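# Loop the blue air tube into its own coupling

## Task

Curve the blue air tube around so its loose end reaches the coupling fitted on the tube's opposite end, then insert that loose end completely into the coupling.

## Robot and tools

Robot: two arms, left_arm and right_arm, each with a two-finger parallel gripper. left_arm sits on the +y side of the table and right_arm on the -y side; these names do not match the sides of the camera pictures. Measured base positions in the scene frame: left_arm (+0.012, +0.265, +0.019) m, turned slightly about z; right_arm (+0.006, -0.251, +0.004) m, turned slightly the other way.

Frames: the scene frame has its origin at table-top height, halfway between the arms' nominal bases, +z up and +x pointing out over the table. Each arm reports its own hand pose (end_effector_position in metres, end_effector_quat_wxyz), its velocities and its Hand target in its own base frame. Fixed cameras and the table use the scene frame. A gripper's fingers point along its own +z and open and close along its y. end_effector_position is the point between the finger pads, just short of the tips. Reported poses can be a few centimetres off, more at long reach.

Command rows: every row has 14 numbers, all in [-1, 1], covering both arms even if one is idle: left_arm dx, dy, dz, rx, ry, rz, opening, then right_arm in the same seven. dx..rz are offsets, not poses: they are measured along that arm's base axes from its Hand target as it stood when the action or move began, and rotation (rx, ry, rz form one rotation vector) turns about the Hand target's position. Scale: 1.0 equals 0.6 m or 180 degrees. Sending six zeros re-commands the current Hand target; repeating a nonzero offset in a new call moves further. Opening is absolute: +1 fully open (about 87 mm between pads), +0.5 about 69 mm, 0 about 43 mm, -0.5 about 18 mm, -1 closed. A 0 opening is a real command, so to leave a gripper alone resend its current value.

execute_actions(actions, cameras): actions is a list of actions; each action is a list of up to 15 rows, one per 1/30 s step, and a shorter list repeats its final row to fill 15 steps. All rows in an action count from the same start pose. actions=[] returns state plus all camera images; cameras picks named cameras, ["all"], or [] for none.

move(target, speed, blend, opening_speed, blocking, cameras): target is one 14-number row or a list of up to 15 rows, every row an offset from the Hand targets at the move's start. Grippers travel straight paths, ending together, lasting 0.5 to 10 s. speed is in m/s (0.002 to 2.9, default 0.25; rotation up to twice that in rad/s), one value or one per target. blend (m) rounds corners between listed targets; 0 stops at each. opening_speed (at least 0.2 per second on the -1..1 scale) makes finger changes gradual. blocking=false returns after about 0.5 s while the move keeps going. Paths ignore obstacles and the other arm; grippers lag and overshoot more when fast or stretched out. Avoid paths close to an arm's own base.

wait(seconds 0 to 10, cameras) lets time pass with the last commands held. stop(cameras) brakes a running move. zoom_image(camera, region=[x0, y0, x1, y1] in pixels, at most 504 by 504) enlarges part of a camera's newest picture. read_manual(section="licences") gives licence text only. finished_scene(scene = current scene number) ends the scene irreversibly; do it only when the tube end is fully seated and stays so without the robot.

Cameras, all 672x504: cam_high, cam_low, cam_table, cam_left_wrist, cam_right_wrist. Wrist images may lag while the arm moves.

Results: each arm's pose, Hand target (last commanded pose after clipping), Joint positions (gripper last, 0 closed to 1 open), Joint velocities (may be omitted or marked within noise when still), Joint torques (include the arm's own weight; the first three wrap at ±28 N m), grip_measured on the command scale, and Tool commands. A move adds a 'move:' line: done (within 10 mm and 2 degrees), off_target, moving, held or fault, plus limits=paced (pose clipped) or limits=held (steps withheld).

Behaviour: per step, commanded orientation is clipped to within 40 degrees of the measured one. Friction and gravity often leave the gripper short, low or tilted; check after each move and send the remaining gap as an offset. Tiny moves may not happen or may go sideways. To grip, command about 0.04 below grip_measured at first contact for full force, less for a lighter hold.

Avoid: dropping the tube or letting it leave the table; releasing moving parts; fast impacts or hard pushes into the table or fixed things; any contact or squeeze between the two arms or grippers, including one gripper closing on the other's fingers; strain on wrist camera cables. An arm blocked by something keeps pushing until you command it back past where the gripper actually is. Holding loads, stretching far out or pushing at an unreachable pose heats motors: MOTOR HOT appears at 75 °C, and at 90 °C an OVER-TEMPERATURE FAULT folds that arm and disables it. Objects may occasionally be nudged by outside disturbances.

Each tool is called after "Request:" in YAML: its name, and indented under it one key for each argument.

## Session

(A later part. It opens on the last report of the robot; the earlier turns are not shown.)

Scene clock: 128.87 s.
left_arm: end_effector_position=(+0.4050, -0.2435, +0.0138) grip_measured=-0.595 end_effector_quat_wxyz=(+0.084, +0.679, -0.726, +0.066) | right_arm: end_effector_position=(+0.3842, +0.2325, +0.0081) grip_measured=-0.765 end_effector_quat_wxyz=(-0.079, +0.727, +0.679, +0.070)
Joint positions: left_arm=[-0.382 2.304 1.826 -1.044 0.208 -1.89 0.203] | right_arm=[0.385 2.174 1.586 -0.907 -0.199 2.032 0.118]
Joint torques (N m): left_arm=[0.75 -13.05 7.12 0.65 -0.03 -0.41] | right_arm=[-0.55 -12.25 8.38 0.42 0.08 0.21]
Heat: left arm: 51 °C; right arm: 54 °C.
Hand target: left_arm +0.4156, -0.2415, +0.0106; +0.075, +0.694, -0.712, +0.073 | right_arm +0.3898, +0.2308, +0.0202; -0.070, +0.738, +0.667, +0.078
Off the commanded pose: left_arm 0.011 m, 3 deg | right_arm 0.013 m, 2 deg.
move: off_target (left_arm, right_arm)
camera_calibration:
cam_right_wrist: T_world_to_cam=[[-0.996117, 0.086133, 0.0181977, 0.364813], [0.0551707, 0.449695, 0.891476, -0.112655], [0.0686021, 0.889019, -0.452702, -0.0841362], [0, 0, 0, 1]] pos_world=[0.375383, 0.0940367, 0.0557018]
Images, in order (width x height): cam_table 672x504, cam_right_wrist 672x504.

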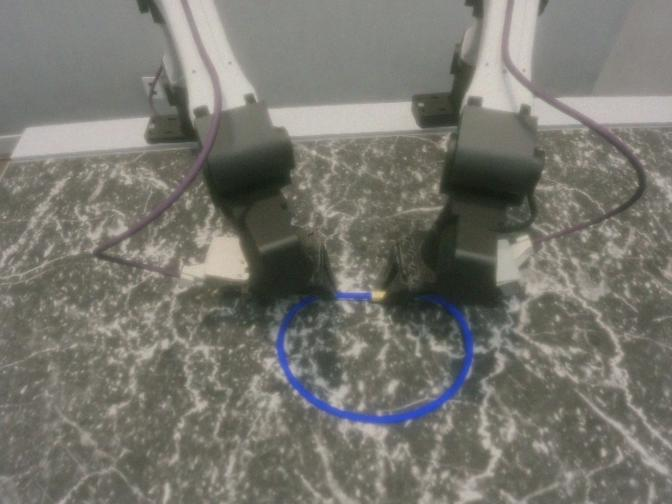

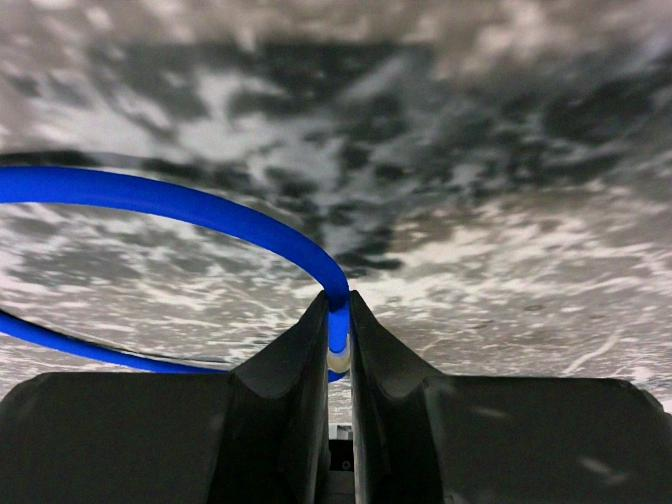

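Request:
move:
  target: [-0.003,-0.035,0.008,0,0,0,-1,-0.0,0.035,-0.006,0,0,0,-1]
  speed: 0.05
  cameras: ["cam_table","cam_left_wrist","cam_right_wrist"]

Request:
zoom_image:
  camera: "cam_right_wrist"
  region: [300, 280, 380, 400]

Request:
zoom_image:
  camera: "cam_table"
  region: [310, 260, 430, 330]

Scene clock: 135.70 s.
left_arm: end_effector_position=(+0.4080, -0.2499, +0.0167) grip_measured=-0.595 end_effector_quat_wxyz=(+0.069, +0.683, -0.724, +0.066) | right_arm: end_effector_position=(+0.3885, +0.2391, +0.0120) grip_measured=-0.765 end_effector_quat_wxyz=(-0.064, +0.729, +0.678, +0.074)
Joint positions: left_arm=[-0.403 2.304 1.845 -1.044 0.179 -1.921 0.203] | right_arm=[0.407 2.174 1.607 -0.907 -0.17 2.058 0.118]
Joint torques (N m): left_arm=[-1.18 -11.43 10.17 0.45 0.22 -0.56] | right_arm=[1.52 -9.31 10.43 0.48 -0.18 0.3]
Heat: left arm: 51 °C; right arm: 54 °C.
Hand target: left_arm +0.4139, -0.2623, +0.0154; +0.075, +0.694, -0.712, +0.073 | right_arm +0.3899, +0.2517, +0.0166; -0.070, +0.738, +0.667, +0.078
Off the commanded pose: left_arm 0.014 m, 2 deg | right_arm 0.014 m, 2 deg.
joint sent to its limit (right arm) — joint 6 (wrist roll), upper limit. The joint targets still meet the commanded pose.
move: off_target (left_arm, right_arm)
camera_calibration:
cam_left_wrist: T_world_to_cam=[[0.99861, -0.0489539, 0.0195201, -0.424932], [-0.0412663, -0.495928, 0.867382, -0.0976414], [-0.0327812, -0.866983, -0.497259, -0.0445068], [0, 0, 0, 1]] pos_world=[0.418853, -0.107812, 0.0708557]
cam_right_wrist: T_world_to_cam=[[-0.995671, 0.0925048, -0.00901824, 0.367093], [0.0352627, 0.46575, 0.884214, -0.115373], [0.0859942, 0.880068, -0.466996, -0.0929096], [0, 0, 0, 1]] pos_world=[0.377562, 0.101544, 0.0619364]
Images, in order (width x height): cam_table 672x504, cam_left_wrist 672x504, cam_right_wrist 672x504.

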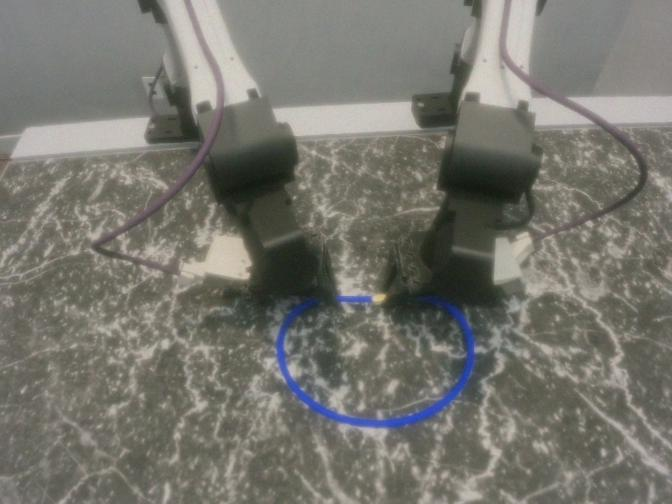

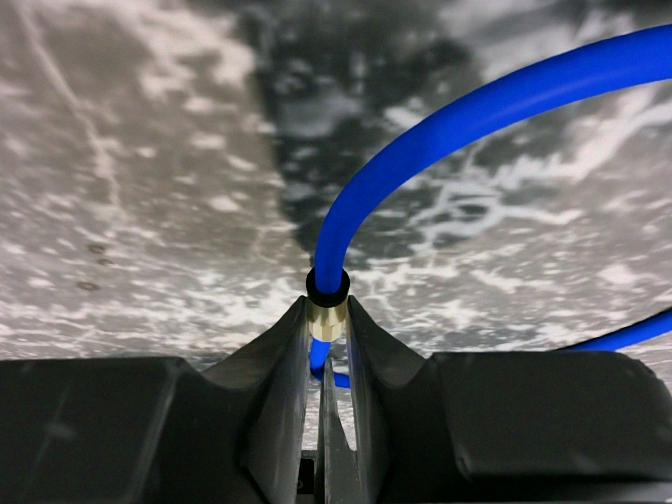

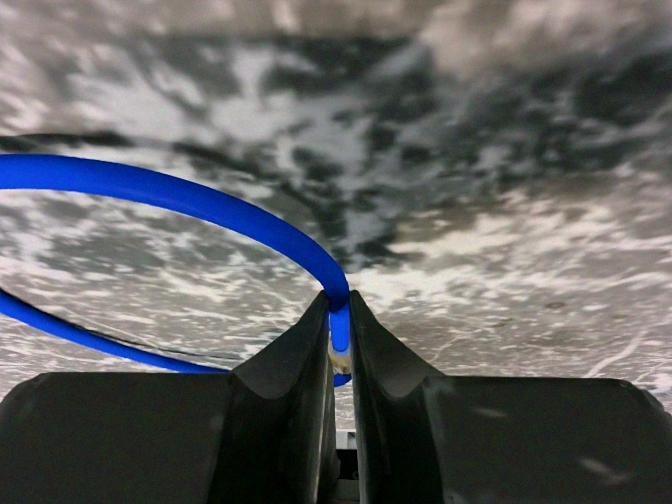

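Scaled by 4.200 from the camera's 672x504 image, which has a finer 960x720 frame.

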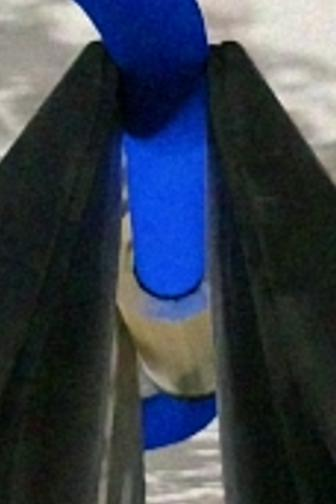

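Scaled by 4.200 from the camera's 672x504 image, which has a finer 960x720 frame.

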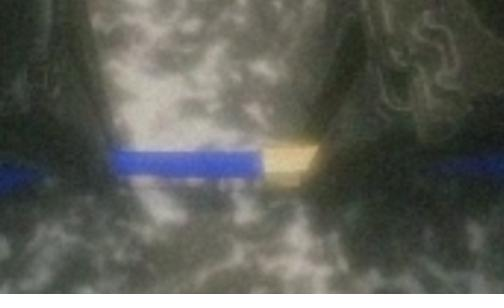

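Request:
move:
  target: [-0.005,-0.045,0.008,0,0,0,-1,0.007,0.04,0,0,0,0.024,-1]
  speed: 0.05
  cameras: ["cam_table","cam_left_wrist","cam_right_wrist"]

Request:
zoom_image:
  camera: "cam_right_wrist"
  region: [300, 280, 380, 400]

Request:
zoom_image:
  camera: "cam_table"
  region: [310, 260, 430, 330]

Scene clock: 143.57 s.
left_arm: end_effector_position=(+0.4087, -0.2527, +0.0133) grip_measured=-0.595 end_effector_quat_wxyz=(+0.043, +0.699, -0.712, +0.037) | right_arm: end_effector_position=(+0.3927, +0.2409, +0.0065) grip_measured=-0.764 end_effector_quat_wxyz=(-0.046, +0.726, +0.685, +0.041)
Joint positions: left_arm=[-0.436 2.335 1.907 -1.103 0.107 -1.99 0.203] | right_arm=[0.427 2.241 1.715 -0.997 -0.114 2.058 0.118]
Joint torques (N m): left_arm=[-3.11 -12.18 10.78 0.65 0.94 -0.39] | right_arm=[3.4 -9.61 11.26 0.74 -0.8 0.03]
Heat: left arm: 50 °C; right arm: 54 °C.
Hand target: left_arm +0.4109, -0.2894, +0.0202; +0.075, +0.694, -0.712, +0.073 | right_arm +0.3941, +0.2757, +0.0166; -0.073, +0.712, +0.694, +0.075
Off the commanded pose: left_arm 0.037 m, 6 deg | right_arm 0.036 m, 5 deg.
move: off_target (left_arm, right_arm)
camera_calibration:
cam_left_wrist: T_world_to_cam=[[0.999888, -0.0104347, 0.0107184, -0.416444], [-0.0147329, -0.562877, 0.826409, -0.123239], [-0.0025902, -0.826475, -0.562968, -0.0498232], [0, 0, 0, 1]] pos_world=[0.414453, -0.114892, 0.0782607]
cam_right_wrist: T_world_to_cam=[[-0.997064, 0.0762547, 0.00702188, 0.375442], [0.0462881, 0.527099, 0.848542, -0.130331], [0.0610041, 0.846376, -0.529081, -0.0790692], [0, 0, 0, 1]] pos_world=[0.385196, 0.106991, 0.0661214]
Images, in order (width x height): cam_table 672x504, cam_left_wrist 672x504, cam_right_wrist 672x504.

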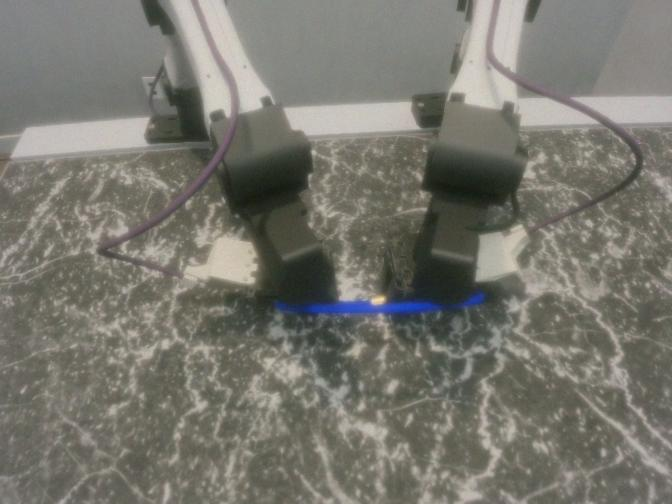

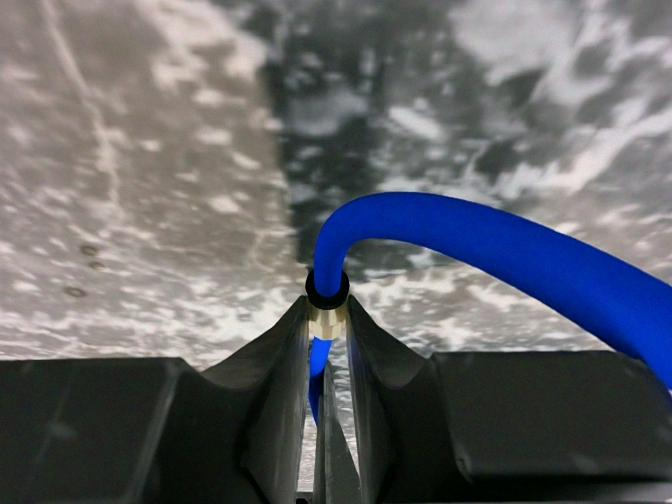

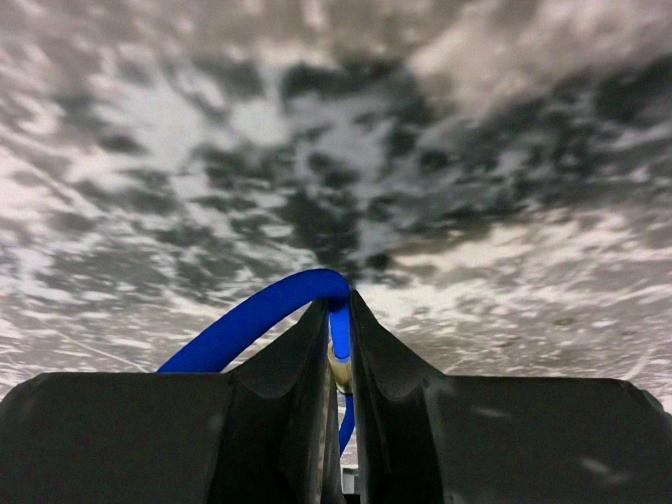

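Scaled by 4.200 from the camera's 672x504 image, which has a finer 960x720 frame.

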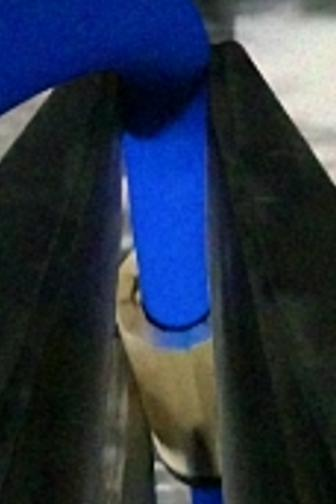

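Scaled by 4.200 from the camera's 672x504 image, which has a finer 960x720 frame.

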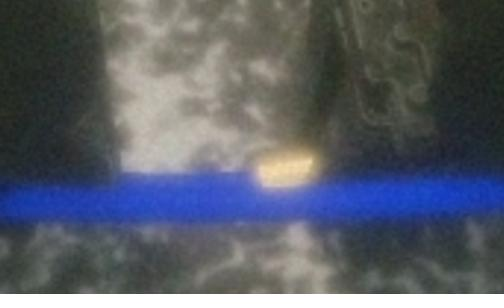

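Request:
move:
  target: [0,0.025,0,-0.055,0,0,-1,0.0,-0.025,0,0.055,0,0,-1]
  speed: 0.06
  cameras: ["cam_table","cam_left_wrist","cam_right_wrist"]

Request:
zoom_image:
  camera: "cam_right_wrist"
  region: [300, 280, 380, 400]

Scene clock: 153.83 s.
left_arm: end_effector_position=(+0.4046, -0.2492, +0.0052) grip_measured=-0.595 end_effector_quat_wxyz=(+0.113, +0.697, -0.704, +0.078) | right_arm: end_effector_position=(+0.3892, +0.2411, +0.0004) grip_measured=-0.764 end_effector_quat_wxyz=(-0.111, +0.714, +0.686, +0.086)
Joint positions: left_arm=[-0.374 2.312 1.785 -0.991 0.271 -1.943 0.203] | right_arm=[0.371 2.224 1.612 -0.882 -0.272 1.992 0.118]
Joint torques (N m): left_arm=[-1.29 -16.06 5.18 1.23 1.06 -0.14] | right_arm=[0.46 -12.59 5.94 1.19 -1 -0.03]
Heat: left arm: 53 °C; right arm: 53 °C.
Hand target: left_arm +0.4109, -0.2744, +0.0202; +0.134, +0.685, -0.703, +0.135 | right_arm +0.3940, +0.2607, +0.0166; -0.134, +0.703, +0.685, +0.135
Off the commanded pose: left_arm 0.030 m, 7 deg | right_arm 0.026 m, 6 deg.
move: off_target (left_arm, right_arm)
camera_calibration:
cam_left_wrist: T_world_to_cam=[[0.999495, -0.00431622, -0.0314977, -0.410296], [0.0266518, -0.426381, 0.904151, -0.0978112], [-0.0173325, -0.904533, -0.42605, -0.0657242], [0, 0, 0, 1]] pos_world=[0.411557, -0.102926, 0.0475109]
cam_right_wrist: T_world_to_cam=[[-0.997722, 0.0544652, 0.0397986, 0.377502], [0.0579027, 0.388798, 0.919502, -0.0964049], [0.0346072, 0.919712, -0.391066, -0.0898068], [0, 0, 0, 1]] pos_world=[0.385332, 0.0995177, 0.0385001]
Images, in order (width x height): cam_table 672x504, cam_left_wrist 672x504, cam_right_wrist 672x504.

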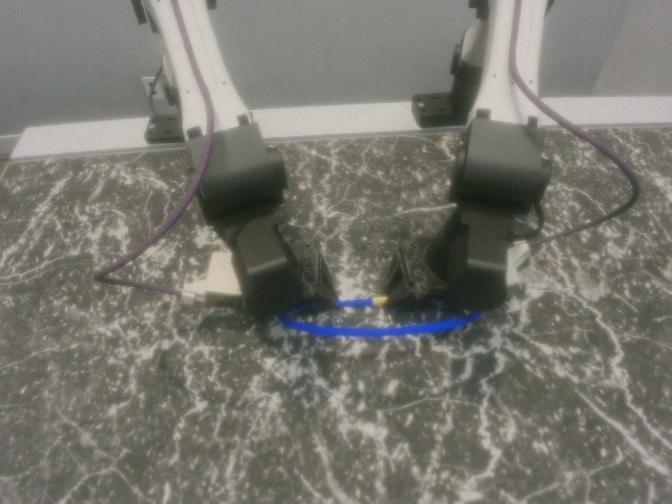

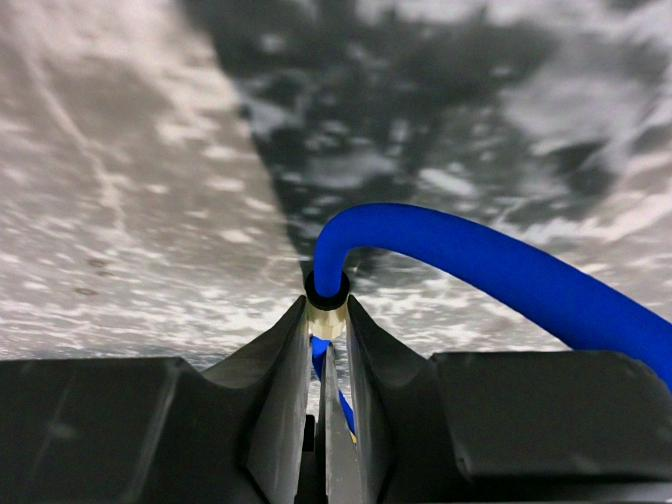

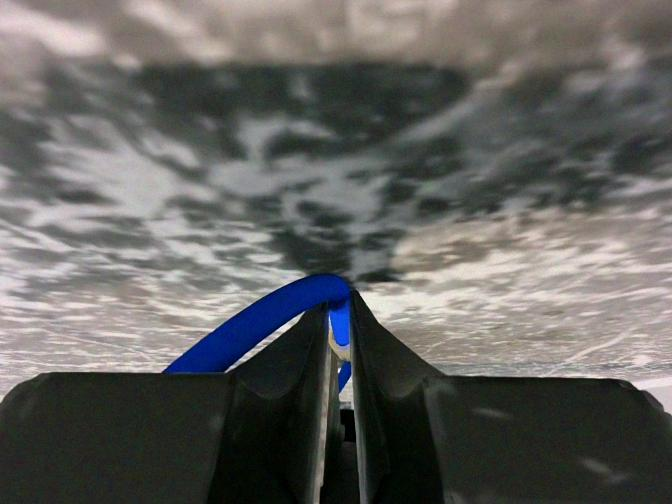

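Scaled by 4.200 from the camera's 672x504 image, which has a finer 960x720 frame.

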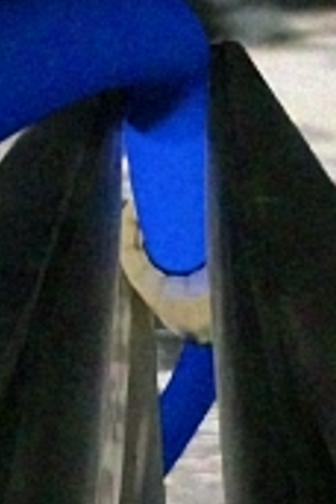

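Request:
move:
  target: [0,-0.05,0.025,-0.045,0,0,-1,0.0,0.05,0.025,0.045,0,0,-1]
  speed: 0.06
  cameras: ["cam_table","cam_left_wrist","cam_right_wrist"]

Request:
zoom_image:
  camera: "cam_right_wrist"
  region: [300, 280, 380, 400]

Request:
zoom_image:
  camera: "cam_table"
  region: [310, 260, 430, 330]

Scene clock: 159.80 s.
left_arm: end_effector_position=(+0.4048, -0.2514, +0.0067) grip_measured=-0.595 end_effector_quat_wxyz=(+0.119, +0.695, -0.704, +0.084) | right_arm: end_effector_position=(+0.3892, +0.2428, +0.0024) grip_measured=-0.764 end_effector_quat_wxyz=(-0.121, +0.714, +0.684, +0.092)
Joint positions: left_arm=[-0.372 2.312 1.785 -0.986 0.286 -1.939 0.203] | right_arm=[0.366 2.224 1.612 -0.881 -0.295 1.992 0.118]
Joint torques (N m): left_arm=[-2.8 -16.34 5.93 1.59 2.28 -0.43] | right_arm=[2.52 -12.89 6.34 1.63 -2.16 0.23]
Heat: left arm: 56 °C; right arm: 53 °C.
Hand target: left_arm +0.4109, -0.3044, +0.0352; +0.182, +0.674, -0.692, +0.184 | right_arm +0.3939, +0.2908, +0.0316; -0.184, +0.692, +0.674, +0.183
Off the commanded pose: left_arm 0.061 m, 14 deg | right_arm 0.056 m, 13 deg.
move: off_target (left_arm, right_arm)
camera_calibration:
cam_left_wrist: T_world_to_cam=[[0.999464, -0.00748243, -0.031856, -0.411247], [0.0259504, -0.411804, 0.910903, -0.0961653], [-0.0199342, -0.911242, -0.411389, -0.0677526], [0, 0, 0, 1]] pos_world=[0.412171, -0.104417, 0.0466239]
cam_right_wrist: T_world_to_cam=[[-0.997266, 0.0563182, 0.0478474, 0.376635], [0.0652954, 0.368317, 0.927405, -0.0967831], [0.0346068, 0.927993, -0.370987, -0.0926435], [0, 0, 0, 1]] pos_world=[0.385131, 0.100408, 0.0373666]
Images, in order (width x height): cam_table 672x504, cam_left_wrist 672x504, cam_right_wrist 672x504.

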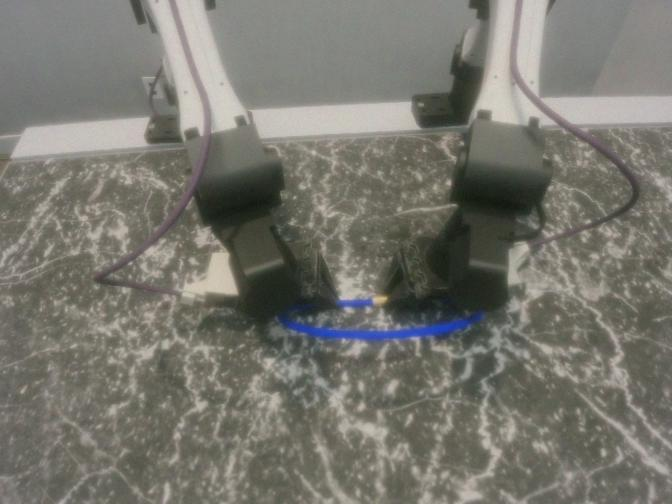

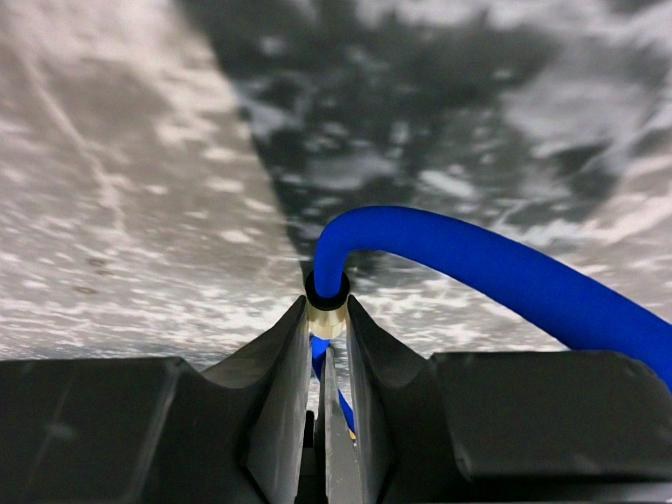

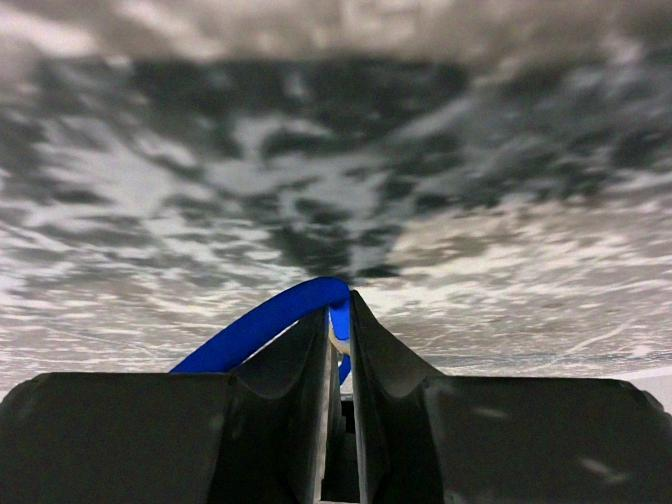

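Scaled by 4.200 from the camera's 672x504 image, which has a finer 960x720 frame.

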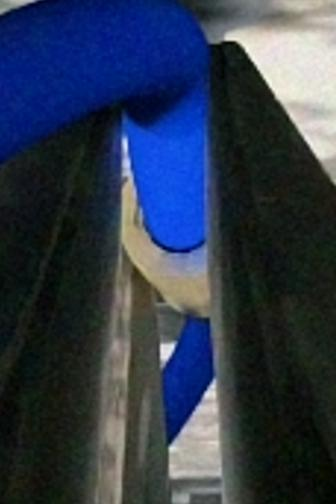

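Scaled by 4.200 from the camera's 672x504 image, which has a finer 960x720 frame.

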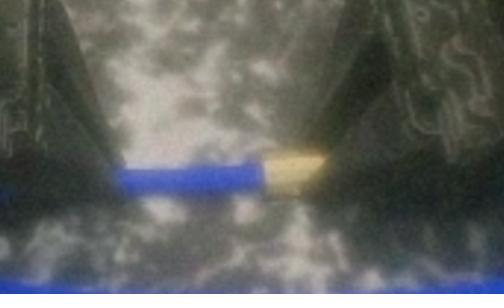

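Request:
move:
  target: [-0.008,-0.06,0.0,-0.01,0,-0.03,-1,-0.008,0.06,0.0,0.01,0,0.03,-1]
  speed: 0.06
  cameras: ["cam_table","cam_left_wrist","cam_right_wrist"]

Request:
zoom_image:
  camera: "cam_right_wrist"
  region: [300, 280, 380, 400]

Request:
zoom_image:
  camera: "cam_table"
  region: [310, 260, 430, 330]

Scene clock: 168.83 s.
left_arm: end_effector_position=(+0.4057, -0.2551, +0.0094) grip_measured=-0.595 end_effector_quat_wxyz=(+0.119, +0.693, -0.706, +0.088) | right_arm: end_effector_position=(+0.3905, +0.2447, +0.0049) grip_measured=-0.764 end_effector_quat_wxyz=(-0.122, +0.713, +0.684, +0.095)
Joint positions: left_arm=[-0.378 2.312 1.794 -0.986 0.29 -1.939 0.203] | right_arm=[0.367 2.224 1.619 -0.882 -0.3 1.992 0.118]
Joint torques (N m): left_arm=[-6.91 -12.01 11.7 1.42 2.62 -0.11] | right_arm=[7.66 -9.16 12.12 1.48 -2.52 -0.04]
Heat: left arm: 59 °C; right arm: 54 °C.
Hand target: left_arm +0.4061, -0.3404, +0.0352; +0.201, +0.637, -0.720, +0.186 | right_arm +0.3892, +0.3268, +0.0317; -0.203, +0.657, +0.703, +0.184
Off the commanded pose: left_arm 0.089 m, 16 deg | right_arm 0.086 m, 15 deg.
move: off_target (left_arm, right_arm)
camera_calibration:
cam_left_wrist: T_world_to_cam=[[0.999609, -0.013558, -0.0244611, -0.413816], [0.0168449, -0.406317, 0.913577, -0.0951603], [-0.0223253, -0.913632, -0.40593, -0.0697663], [0, 0, 0, 1]] pos_world=[0.413699, -0.108016, 0.0484937]
cam_right_wrist: T_world_to_cam=[[-0.997538, 0.0544417, 0.0442092, 0.378408], [0.0609974, 0.362451, 0.930005, -0.0966953], [0.0346073, 0.930411, -0.36488, -0.0941092], [0, 0, 0, 1]] pos_world=[0.386631, 0.102006, 0.0388594]
Images, in order (width x height): cam_table 672x504, cam_left_wrist 672x504, cam_right_wrist 672x504.

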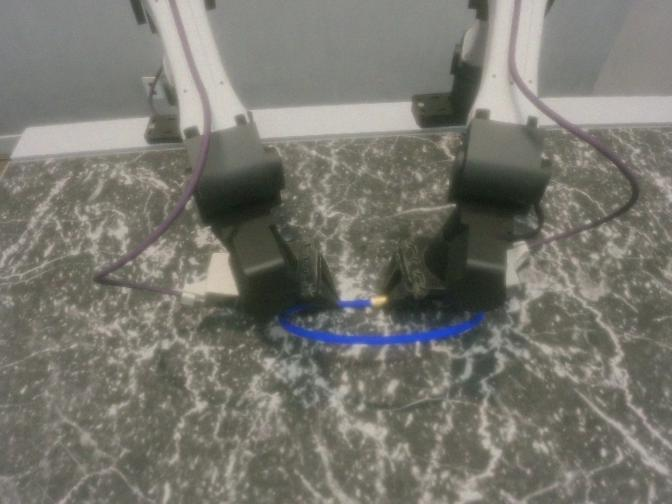

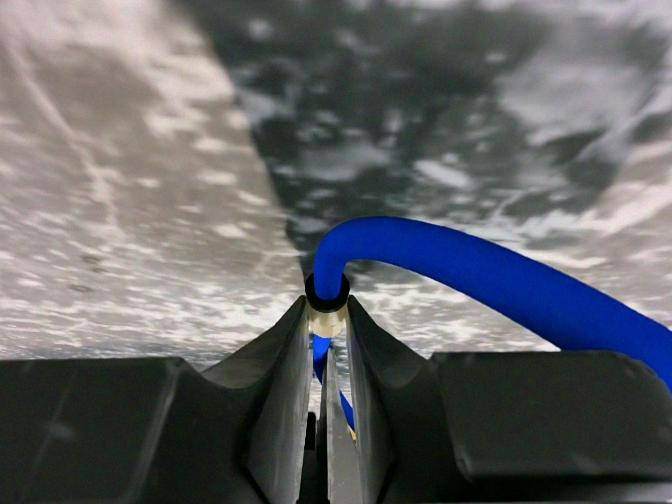

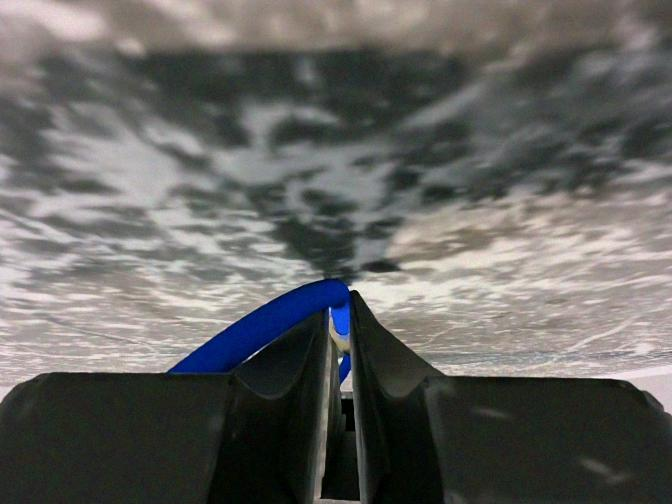

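Scaled by 4.200 from the camera's 672x504 image, which has a finer 960x720 frame.

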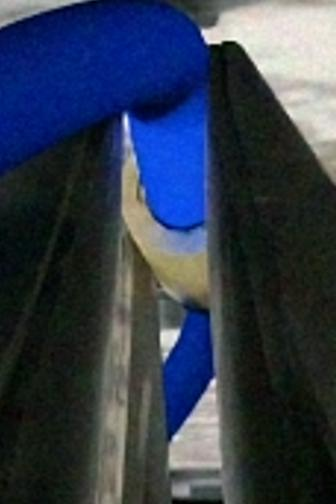

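Scaled by 4.200 from the camera's 672x504 image, which has a finer 960x720 frame.

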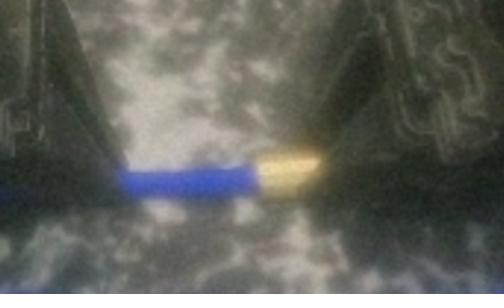

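Request:
move:
  target: [-0.008,-0.05,0.0,-0.01,0,-0.02,-1,-0.008,0.04,0.0,0.01,0,0.02,-1]
  speed: 0.06
  cameras: ["cam_table","cam_left_wrist","cam_right_wrist"]

Request:
zoom_image:
  camera: "cam_right_wrist"
  region: [300, 280, 380, 400]

Request:
zoom_image:
  camera: "cam_table"
  region: [310, 260, 430, 330]

Scene clock: 172.37 s.
left_arm: end_effector_position=(+0.4083, -0.2560, +0.0082) grip_measured=-0.594 end_effector_quat_wxyz=(+0.110, +0.684, -0.716, +0.083) | right_arm: end_effector_position=(+0.3928, +0.2409, +0.0020) grip_measured=-0.764 end_effector_quat_wxyz=(-0.118, +0.709, +0.690, +0.088)
Joint positions: left_arm=[-0.384 2.333 1.833 -1.009 0.27 -1.916 0.203] | right_arm=[0.361 2.243 1.644 -0.904 -0.288 1.969 0.118]
Joint torques (N m): left_arm=[-0.29 -14.12 6.8 0.42 0.37 -0.11] | right_arm=[0.84 -10.59 7.23 0.66 -0.3 -0.04]
Heat: left arm: 58 °C; right arm: 54 °C.
Hand target: left_arm +0.4074, -0.2619, +0.0106; +0.120, +0.684, -0.714, +0.090 (not the last commanded pose) | right_arm +0.3911, +0.2497, +0.0041; -0.126, +0.705, +0.692, +0.096 (not the last commanded pose)
Off the commanded pose: left_arm 0.118 m, 19 deg | right_arm 0.114 m, 19 deg.
move: held (left_arm, right_arm; a check stopped the path); limits=held
pose unreachable (left arm): on one or more control steps of this call, first in action 0 (counted from 0), this arm could not follow its commanded pose, so it was not sent that pose on those steps. It may still have moved: this result reports where it is.
cause: moving toward the commanded pose would bring a part of the arm too close to another arm (this arm's wrist (the part past joint 4) and the right arm's wrist (the part past joint 4), at the place that arm was heading or pushing toward when its own hold began).
pose unreachable (right arm): on one or more control steps of this call, first in action 0 (counted from 0), this arm could not follow its commanded pose, so it was not sent that pose on those steps. It may still have moved: this result reports where it is.
cause: moving toward the commanded pose would bring a part of the arm too close to another arm (this arm's wrist (the part past joint 4) and the left arm's wrist (the part past joint 4), along the way the arms are being sent, or toward where that arm still pushes).
camera_calibration:
cam_left_wrist: T_world_to_cam=[[0.999089, -0.039642, -0.0158315, -0.422917], [-0.00247401, -0.424032, 0.905644, -0.091044], [-0.0426146, -0.904779, -0.423744, -0.0603115], [0, 0, 0, 1]] pos_world=[0.419737, -0.109939, 0.0502014]
cam_right_wrist: T_world_to_cam=[[-0.998129, 0.0403384, 0.0459456, 0.38458], [0.0578088, 0.377955, 0.924017, -0.0952891], [0.019908, 0.924945, -0.37958, -0.0845641], [0, 0, 0, 1]] pos_world=[0.391053, 0.0987188, 0.0382802]
Images, in order (width x height): cam_table 672x504, cam_left_wrist 672x504, cam_right_wrist 672x504.

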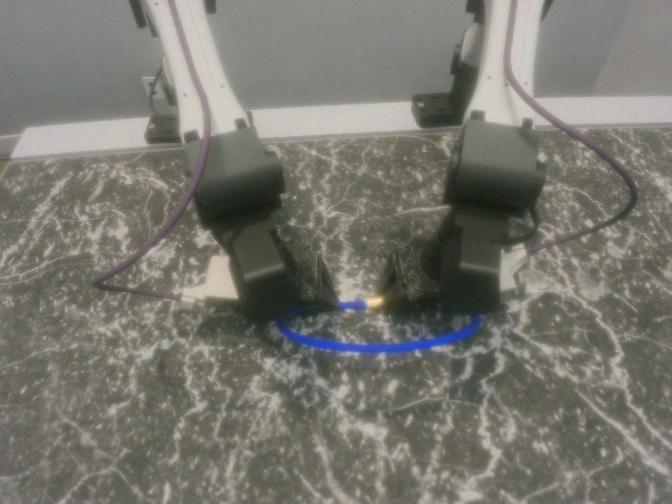

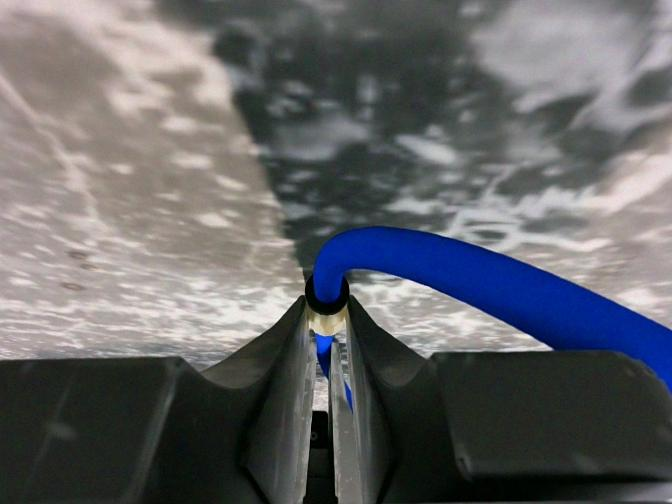

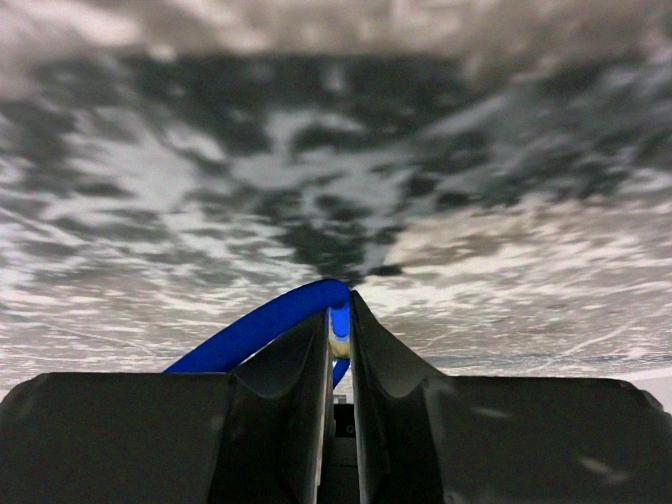

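Scaled by 4.200 from the camera's 672x504 image, which has a finer 960x720 frame.

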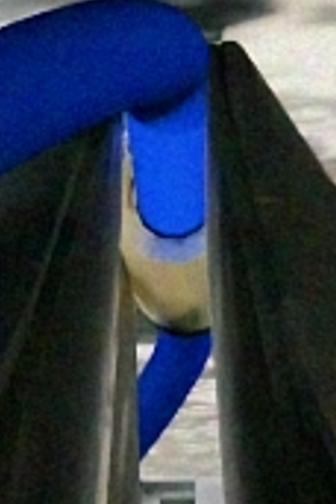

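Scaled by 4.200 from the camera's 672x504 image, which has a finer 960x720 frame.

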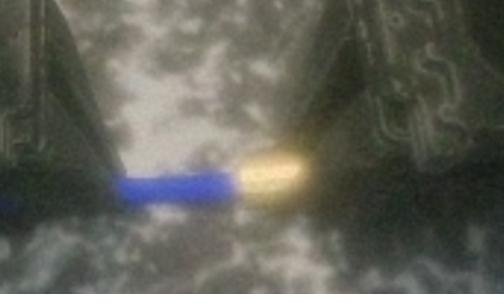

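Request:
move:
  target: [-0.012,-0.14,0.04,-0.085,0,-0.035,-1,-0.012,0.135,0.045,0.085,0,0.035,-1]
  speed: 0.08
  cameras: ["cam_table","cam_left_wrist","cam_right_wrist"]

Request:
zoom_image:
  camera: "cam_right_wrist"
  region: [300, 280, 380, 400]

Request:
zoom_image:
  camera: "cam_table"
  region: [310, 260, 430, 330]

Scene clock: 180.00 s.
left_arm: end_effector_position=(+0.4079, -0.2597, +0.0100) grip_measured=-0.594 end_effector_quat_wxyz=(+0.112, +0.676, -0.724, +0.084) | right_arm: end_effector_position=(+0.3922, +0.2458, +0.0028) grip_measured=-0.764 end_effector_quat_wxyz=(-0.126, +0.702, +0.695, +0.092)
Joint positions: left_arm=[-0.389 2.34 1.851 -1.02 0.274 -1.9 0.203] | right_arm=[0.365 2.251 1.655 -0.905 -0.306 1.956 0.118]
Joint torques (N m): left_arm=[-6.63 -11.86 11.45 1.18 2.96 -0.13] | right_arm=[7.75 -9.33 11.77 1.28 -2.86 -0.06]
Heat: left arm: 56 °C; right arm: 55 °C.
Hand target: left_arm +0.4002, -0.3459, +0.0346; +0.215, +0.621, -0.732, +0.178 | right_arm +0.3839, +0.3307, +0.0311; -0.223, +0.643, +0.710, +0.180
Off the commanded pose: left_arm 0.090 m, 17 deg | right_arm 0.090 m, 17 deg.
move: off_target (left_arm, right_arm)
camera_calibration:
cam_left_wrist: T_world_to_cam=[[0.998026, -0.0615499, -0.012487, -0.427973], [-0.0144952, -0.419204, 0.907776, -0.0880658], [-0.0611081, -0.905803, -0.419269, -0.0556304], [0, 0, 0, 1]] pos_world=[0.422452, -0.113649, 0.0512758]
cam_right_wrist: T_world_to_cam=[[-0.998561, 0.0226897, 0.0485932, 0.388298], [0.0535145, 0.36229, 0.930528, -0.0923681], [0.00350852, 0.931789, -0.362983, -0.084103], [0, 0, 0, 1]] pos_world=[0.392977, 0.10302, 0.0365545]
Images, in order (width x height): cam_table 672x504, cam_left_wrist 672x504, cam_right_wrist 672x504.

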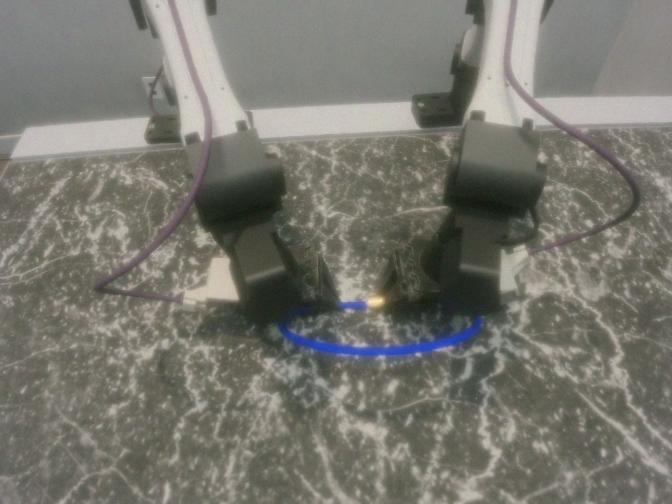

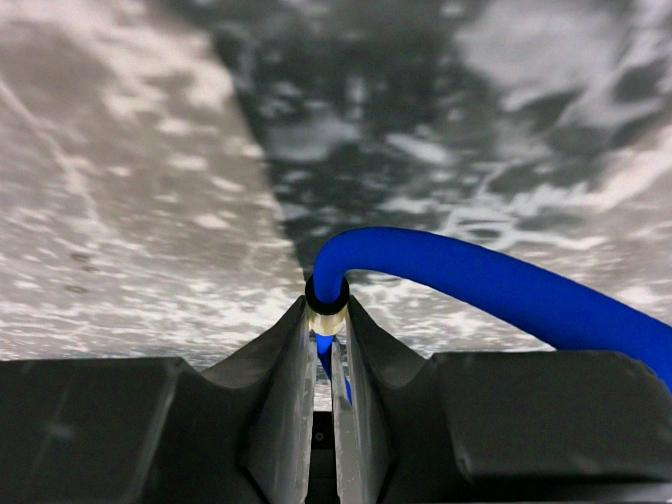

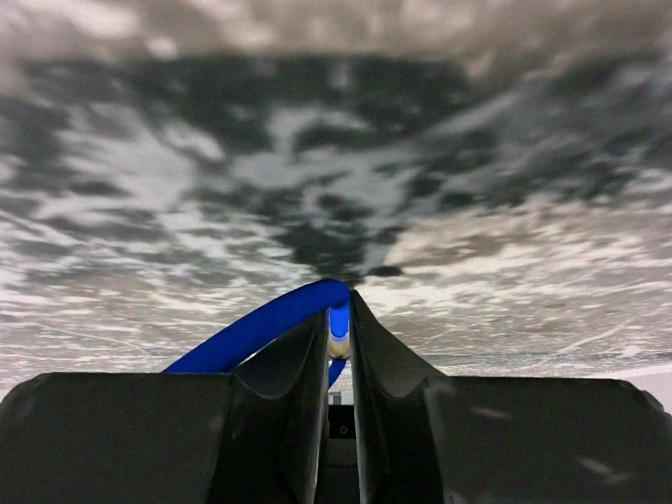

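Scaled by 4.200 from the camera's 672x504 image, which has a finer 960x720 frame.

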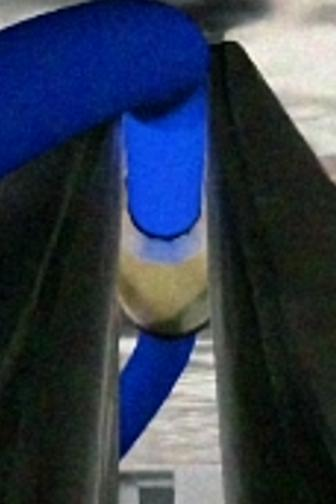

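Scaled by 4.200 from the camera's 672x504 image, which has a finer 960x720 frame.

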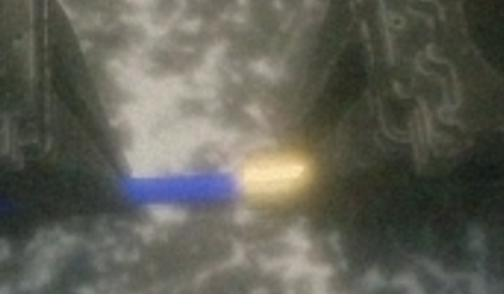

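Request:
move:
  target:
    - [0,-0.01,0.01,0,0,-0.03,-1,0,0.01,0.01,0,0,0.03,-1]
    - [0,-0.015,0.01,0,0,0.01,-1,0,0.02,0.01,0,0,-0.01,-1]
  speed: 0.06
  blend: [0.03,0]
  cameras: ["cam_table"]

Request:
zoom_image:
  camera: "cam_table"
  region: [310, 260, 430, 330]

Scene clock: 188.43 s.
left_arm: end_effector_position=(+0.4091, -0.2602, +0.0102) grip_measured=-0.594 end_effector_quat_wxyz=(+0.122, +0.676, -0.724, +0.062) | right_arm: end_effector_position=(+0.3919, +0.2476, +0.0035) grip_measured=-0.764 end_effector_quat_wxyz=(-0.139, +0.709, +0.688, +0.067)
Joint positions: left_arm=[-0.389 2.397 1.957 -1.119 0.274 -1.893 0.203] | right_arm=[0.368 2.297 1.742 -1.002 -0.309 1.972 0.118]
Joint torques (N m): left_arm=[-7.94 -16.03 7.02 1.56 2.95 -0.52] | right_arm=[9.52 -13.03 7.15 1.79 -2.81 0.17]
Heat: left arm: 57 °C; right arm: 54 °C.
Hand target: left_arm +0.4002, -0.3549, +0.0405; +0.212, +0.633, -0.722, +0.181 | right_arm +0.3839, +0.3426, +0.0371; -0.220, +0.654, +0.700, +0.183
Off the commanded pose: left_arm 0.100 m, 18 deg | right_arm 0.101 m, 18 deg.
move: off_target (left_arm, right_arm); blend cut to 0.0219 m at target 1
Images, in order (width x height): cam_table 672x504.

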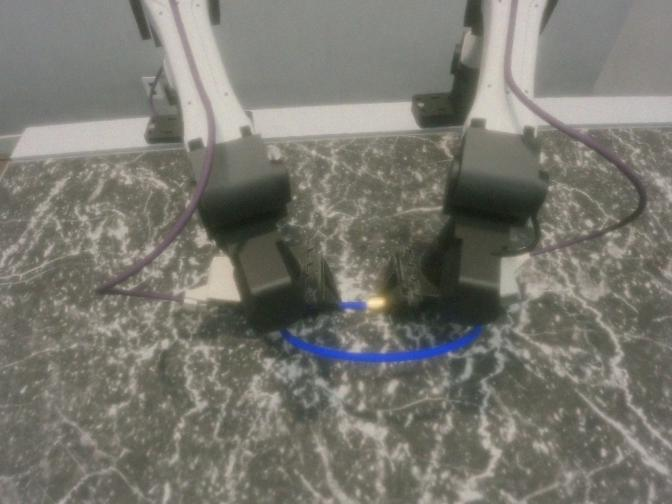

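Scaled by 4.200 from the camera's 672x504 image, which has a finer 960x720 frame.

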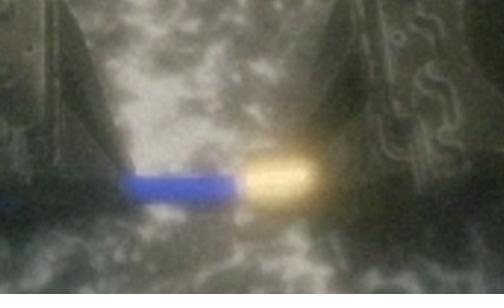

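Request:
move:
  target: [0,-0.025,0.02,-0.03,0,-0.02,-1,0,0.025,0.02,0.03,0,0.02,-1]
  speed: 0.06
  cameras: ["cam_table","cam_left_wrist","cam_right_wrist"]

Request:
zoom_image:
  camera: "cam_table"
  region: [310, 260, 430, 330]

Scene clock: 193.10 s.
left_arm: end_effector_position=(+0.4071, -0.2597, +0.0102) grip_measured=-0.594 end_effector_quat_wxyz=(-0.122, -0.667, +0.732, -0.062) | right_arm: end_effector_position=(+0.3905, +0.2479, +0.0047) grip_measured=-0.764 end_effector_quat_wxyz=(-0.138, +0.697, +0.700, +0.070)
Joint positions: left_arm=[-0.389 2.397 1.957 -1.124 0.274 -1.867 0.203] | right_arm=[0.368 2.295 1.742 -1.002 -0.311 1.936 0.118]
Joint torques (N m): left_arm=[-7.76 -15.24 10.36 1.48 3.83 -0.12] | right_arm=[9.25 -11.92 10.69 1.63 -3.7 -0.08]
Heat: left arm: 58 °C; right arm: 55 °C.
Hand target: left_arm +0.4002, -0.3699, +0.0525; -0.247, -0.599, +0.733, -0.208 | right_arm +0.3839, +0.3576, +0.0490; -0.257, +0.620, +0.711, +0.209
Off the commanded pose: left_arm 0.118 m, 23 deg | right_arm 0.119 m, 23 deg.
move: off_target (left_arm, right_arm)
camera_calibration:
cam_left_wrist: T_world_to_cam=[[0.994183, -0.0918502, -0.0562537, -0.433018], [0.0106434, -0.435946, 0.89991, -0.102819], [-0.107181, -0.895273, -0.432433, -0.0340538], [0, 0, 0, 1]] pos_world=[0.427943, -0.115084, 0.0534432]
cam_right_wrist: T_world_to_cam=[[-0.995572, 0.00106813, 0.0939935, 0.390384], [0.0874811, 0.376405, 0.922316, -0.111438], [-0.0343944, 0.926455, -0.374831, -0.0691965], [0, 0, 0, 1]] pos_world=[0.396024, 0.105636, 0.0401501]
Images, in order (width x height): cam_table 672x504, cam_left_wrist 672x504, cam_right_wrist 672x504.

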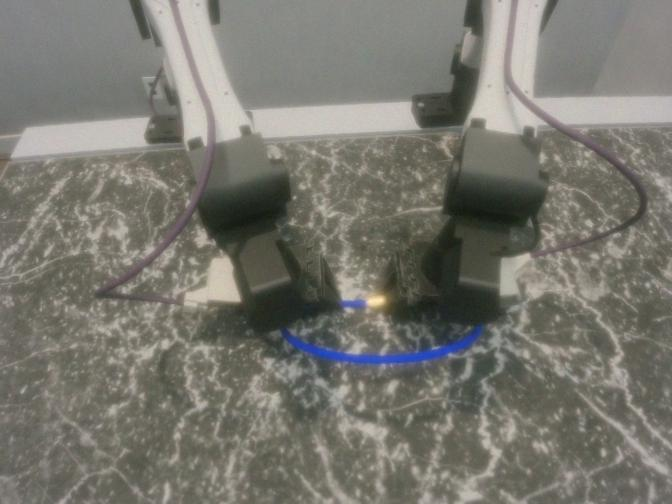

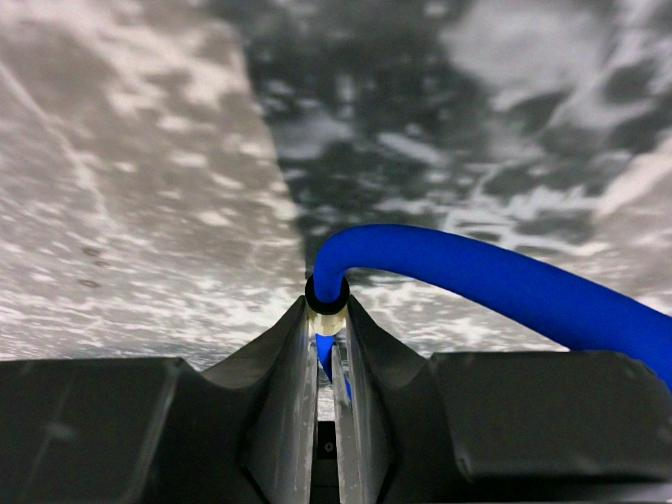

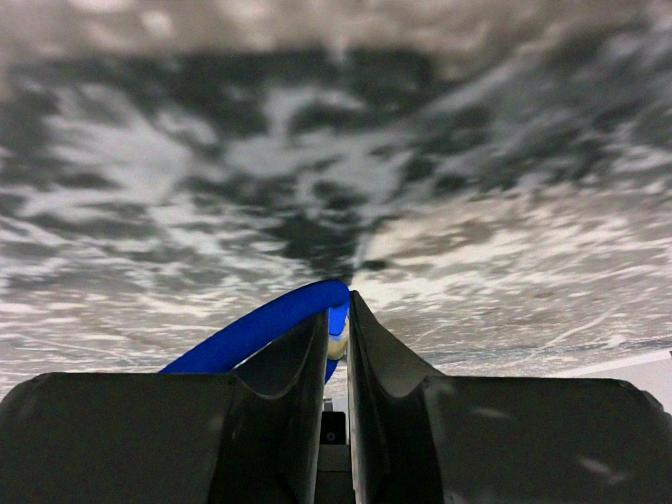

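Scaled by 4.200 from the camera's 672x504 image, which has a finer 960x720 frame.

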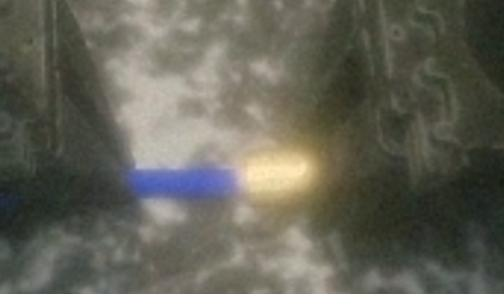

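Request:
zoom_image:
  camera: "cam_right_wrist"
  region: [300, 280, 380, 400]

Request:
zoom_image:
  camera: "cam_left_wrist"
  region: [290, 260, 390, 410]

Scaled by 4.200 from the camera's 672x504 image, which has a finer 960x720 frame.

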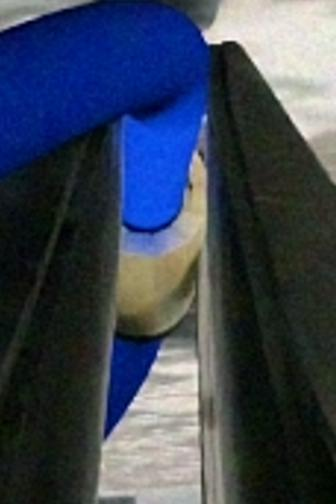

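Scaled by 3.360 from the camera's 672x504 image, which has a finer 960x720 frame.

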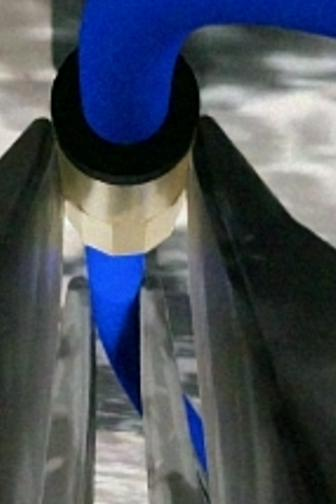

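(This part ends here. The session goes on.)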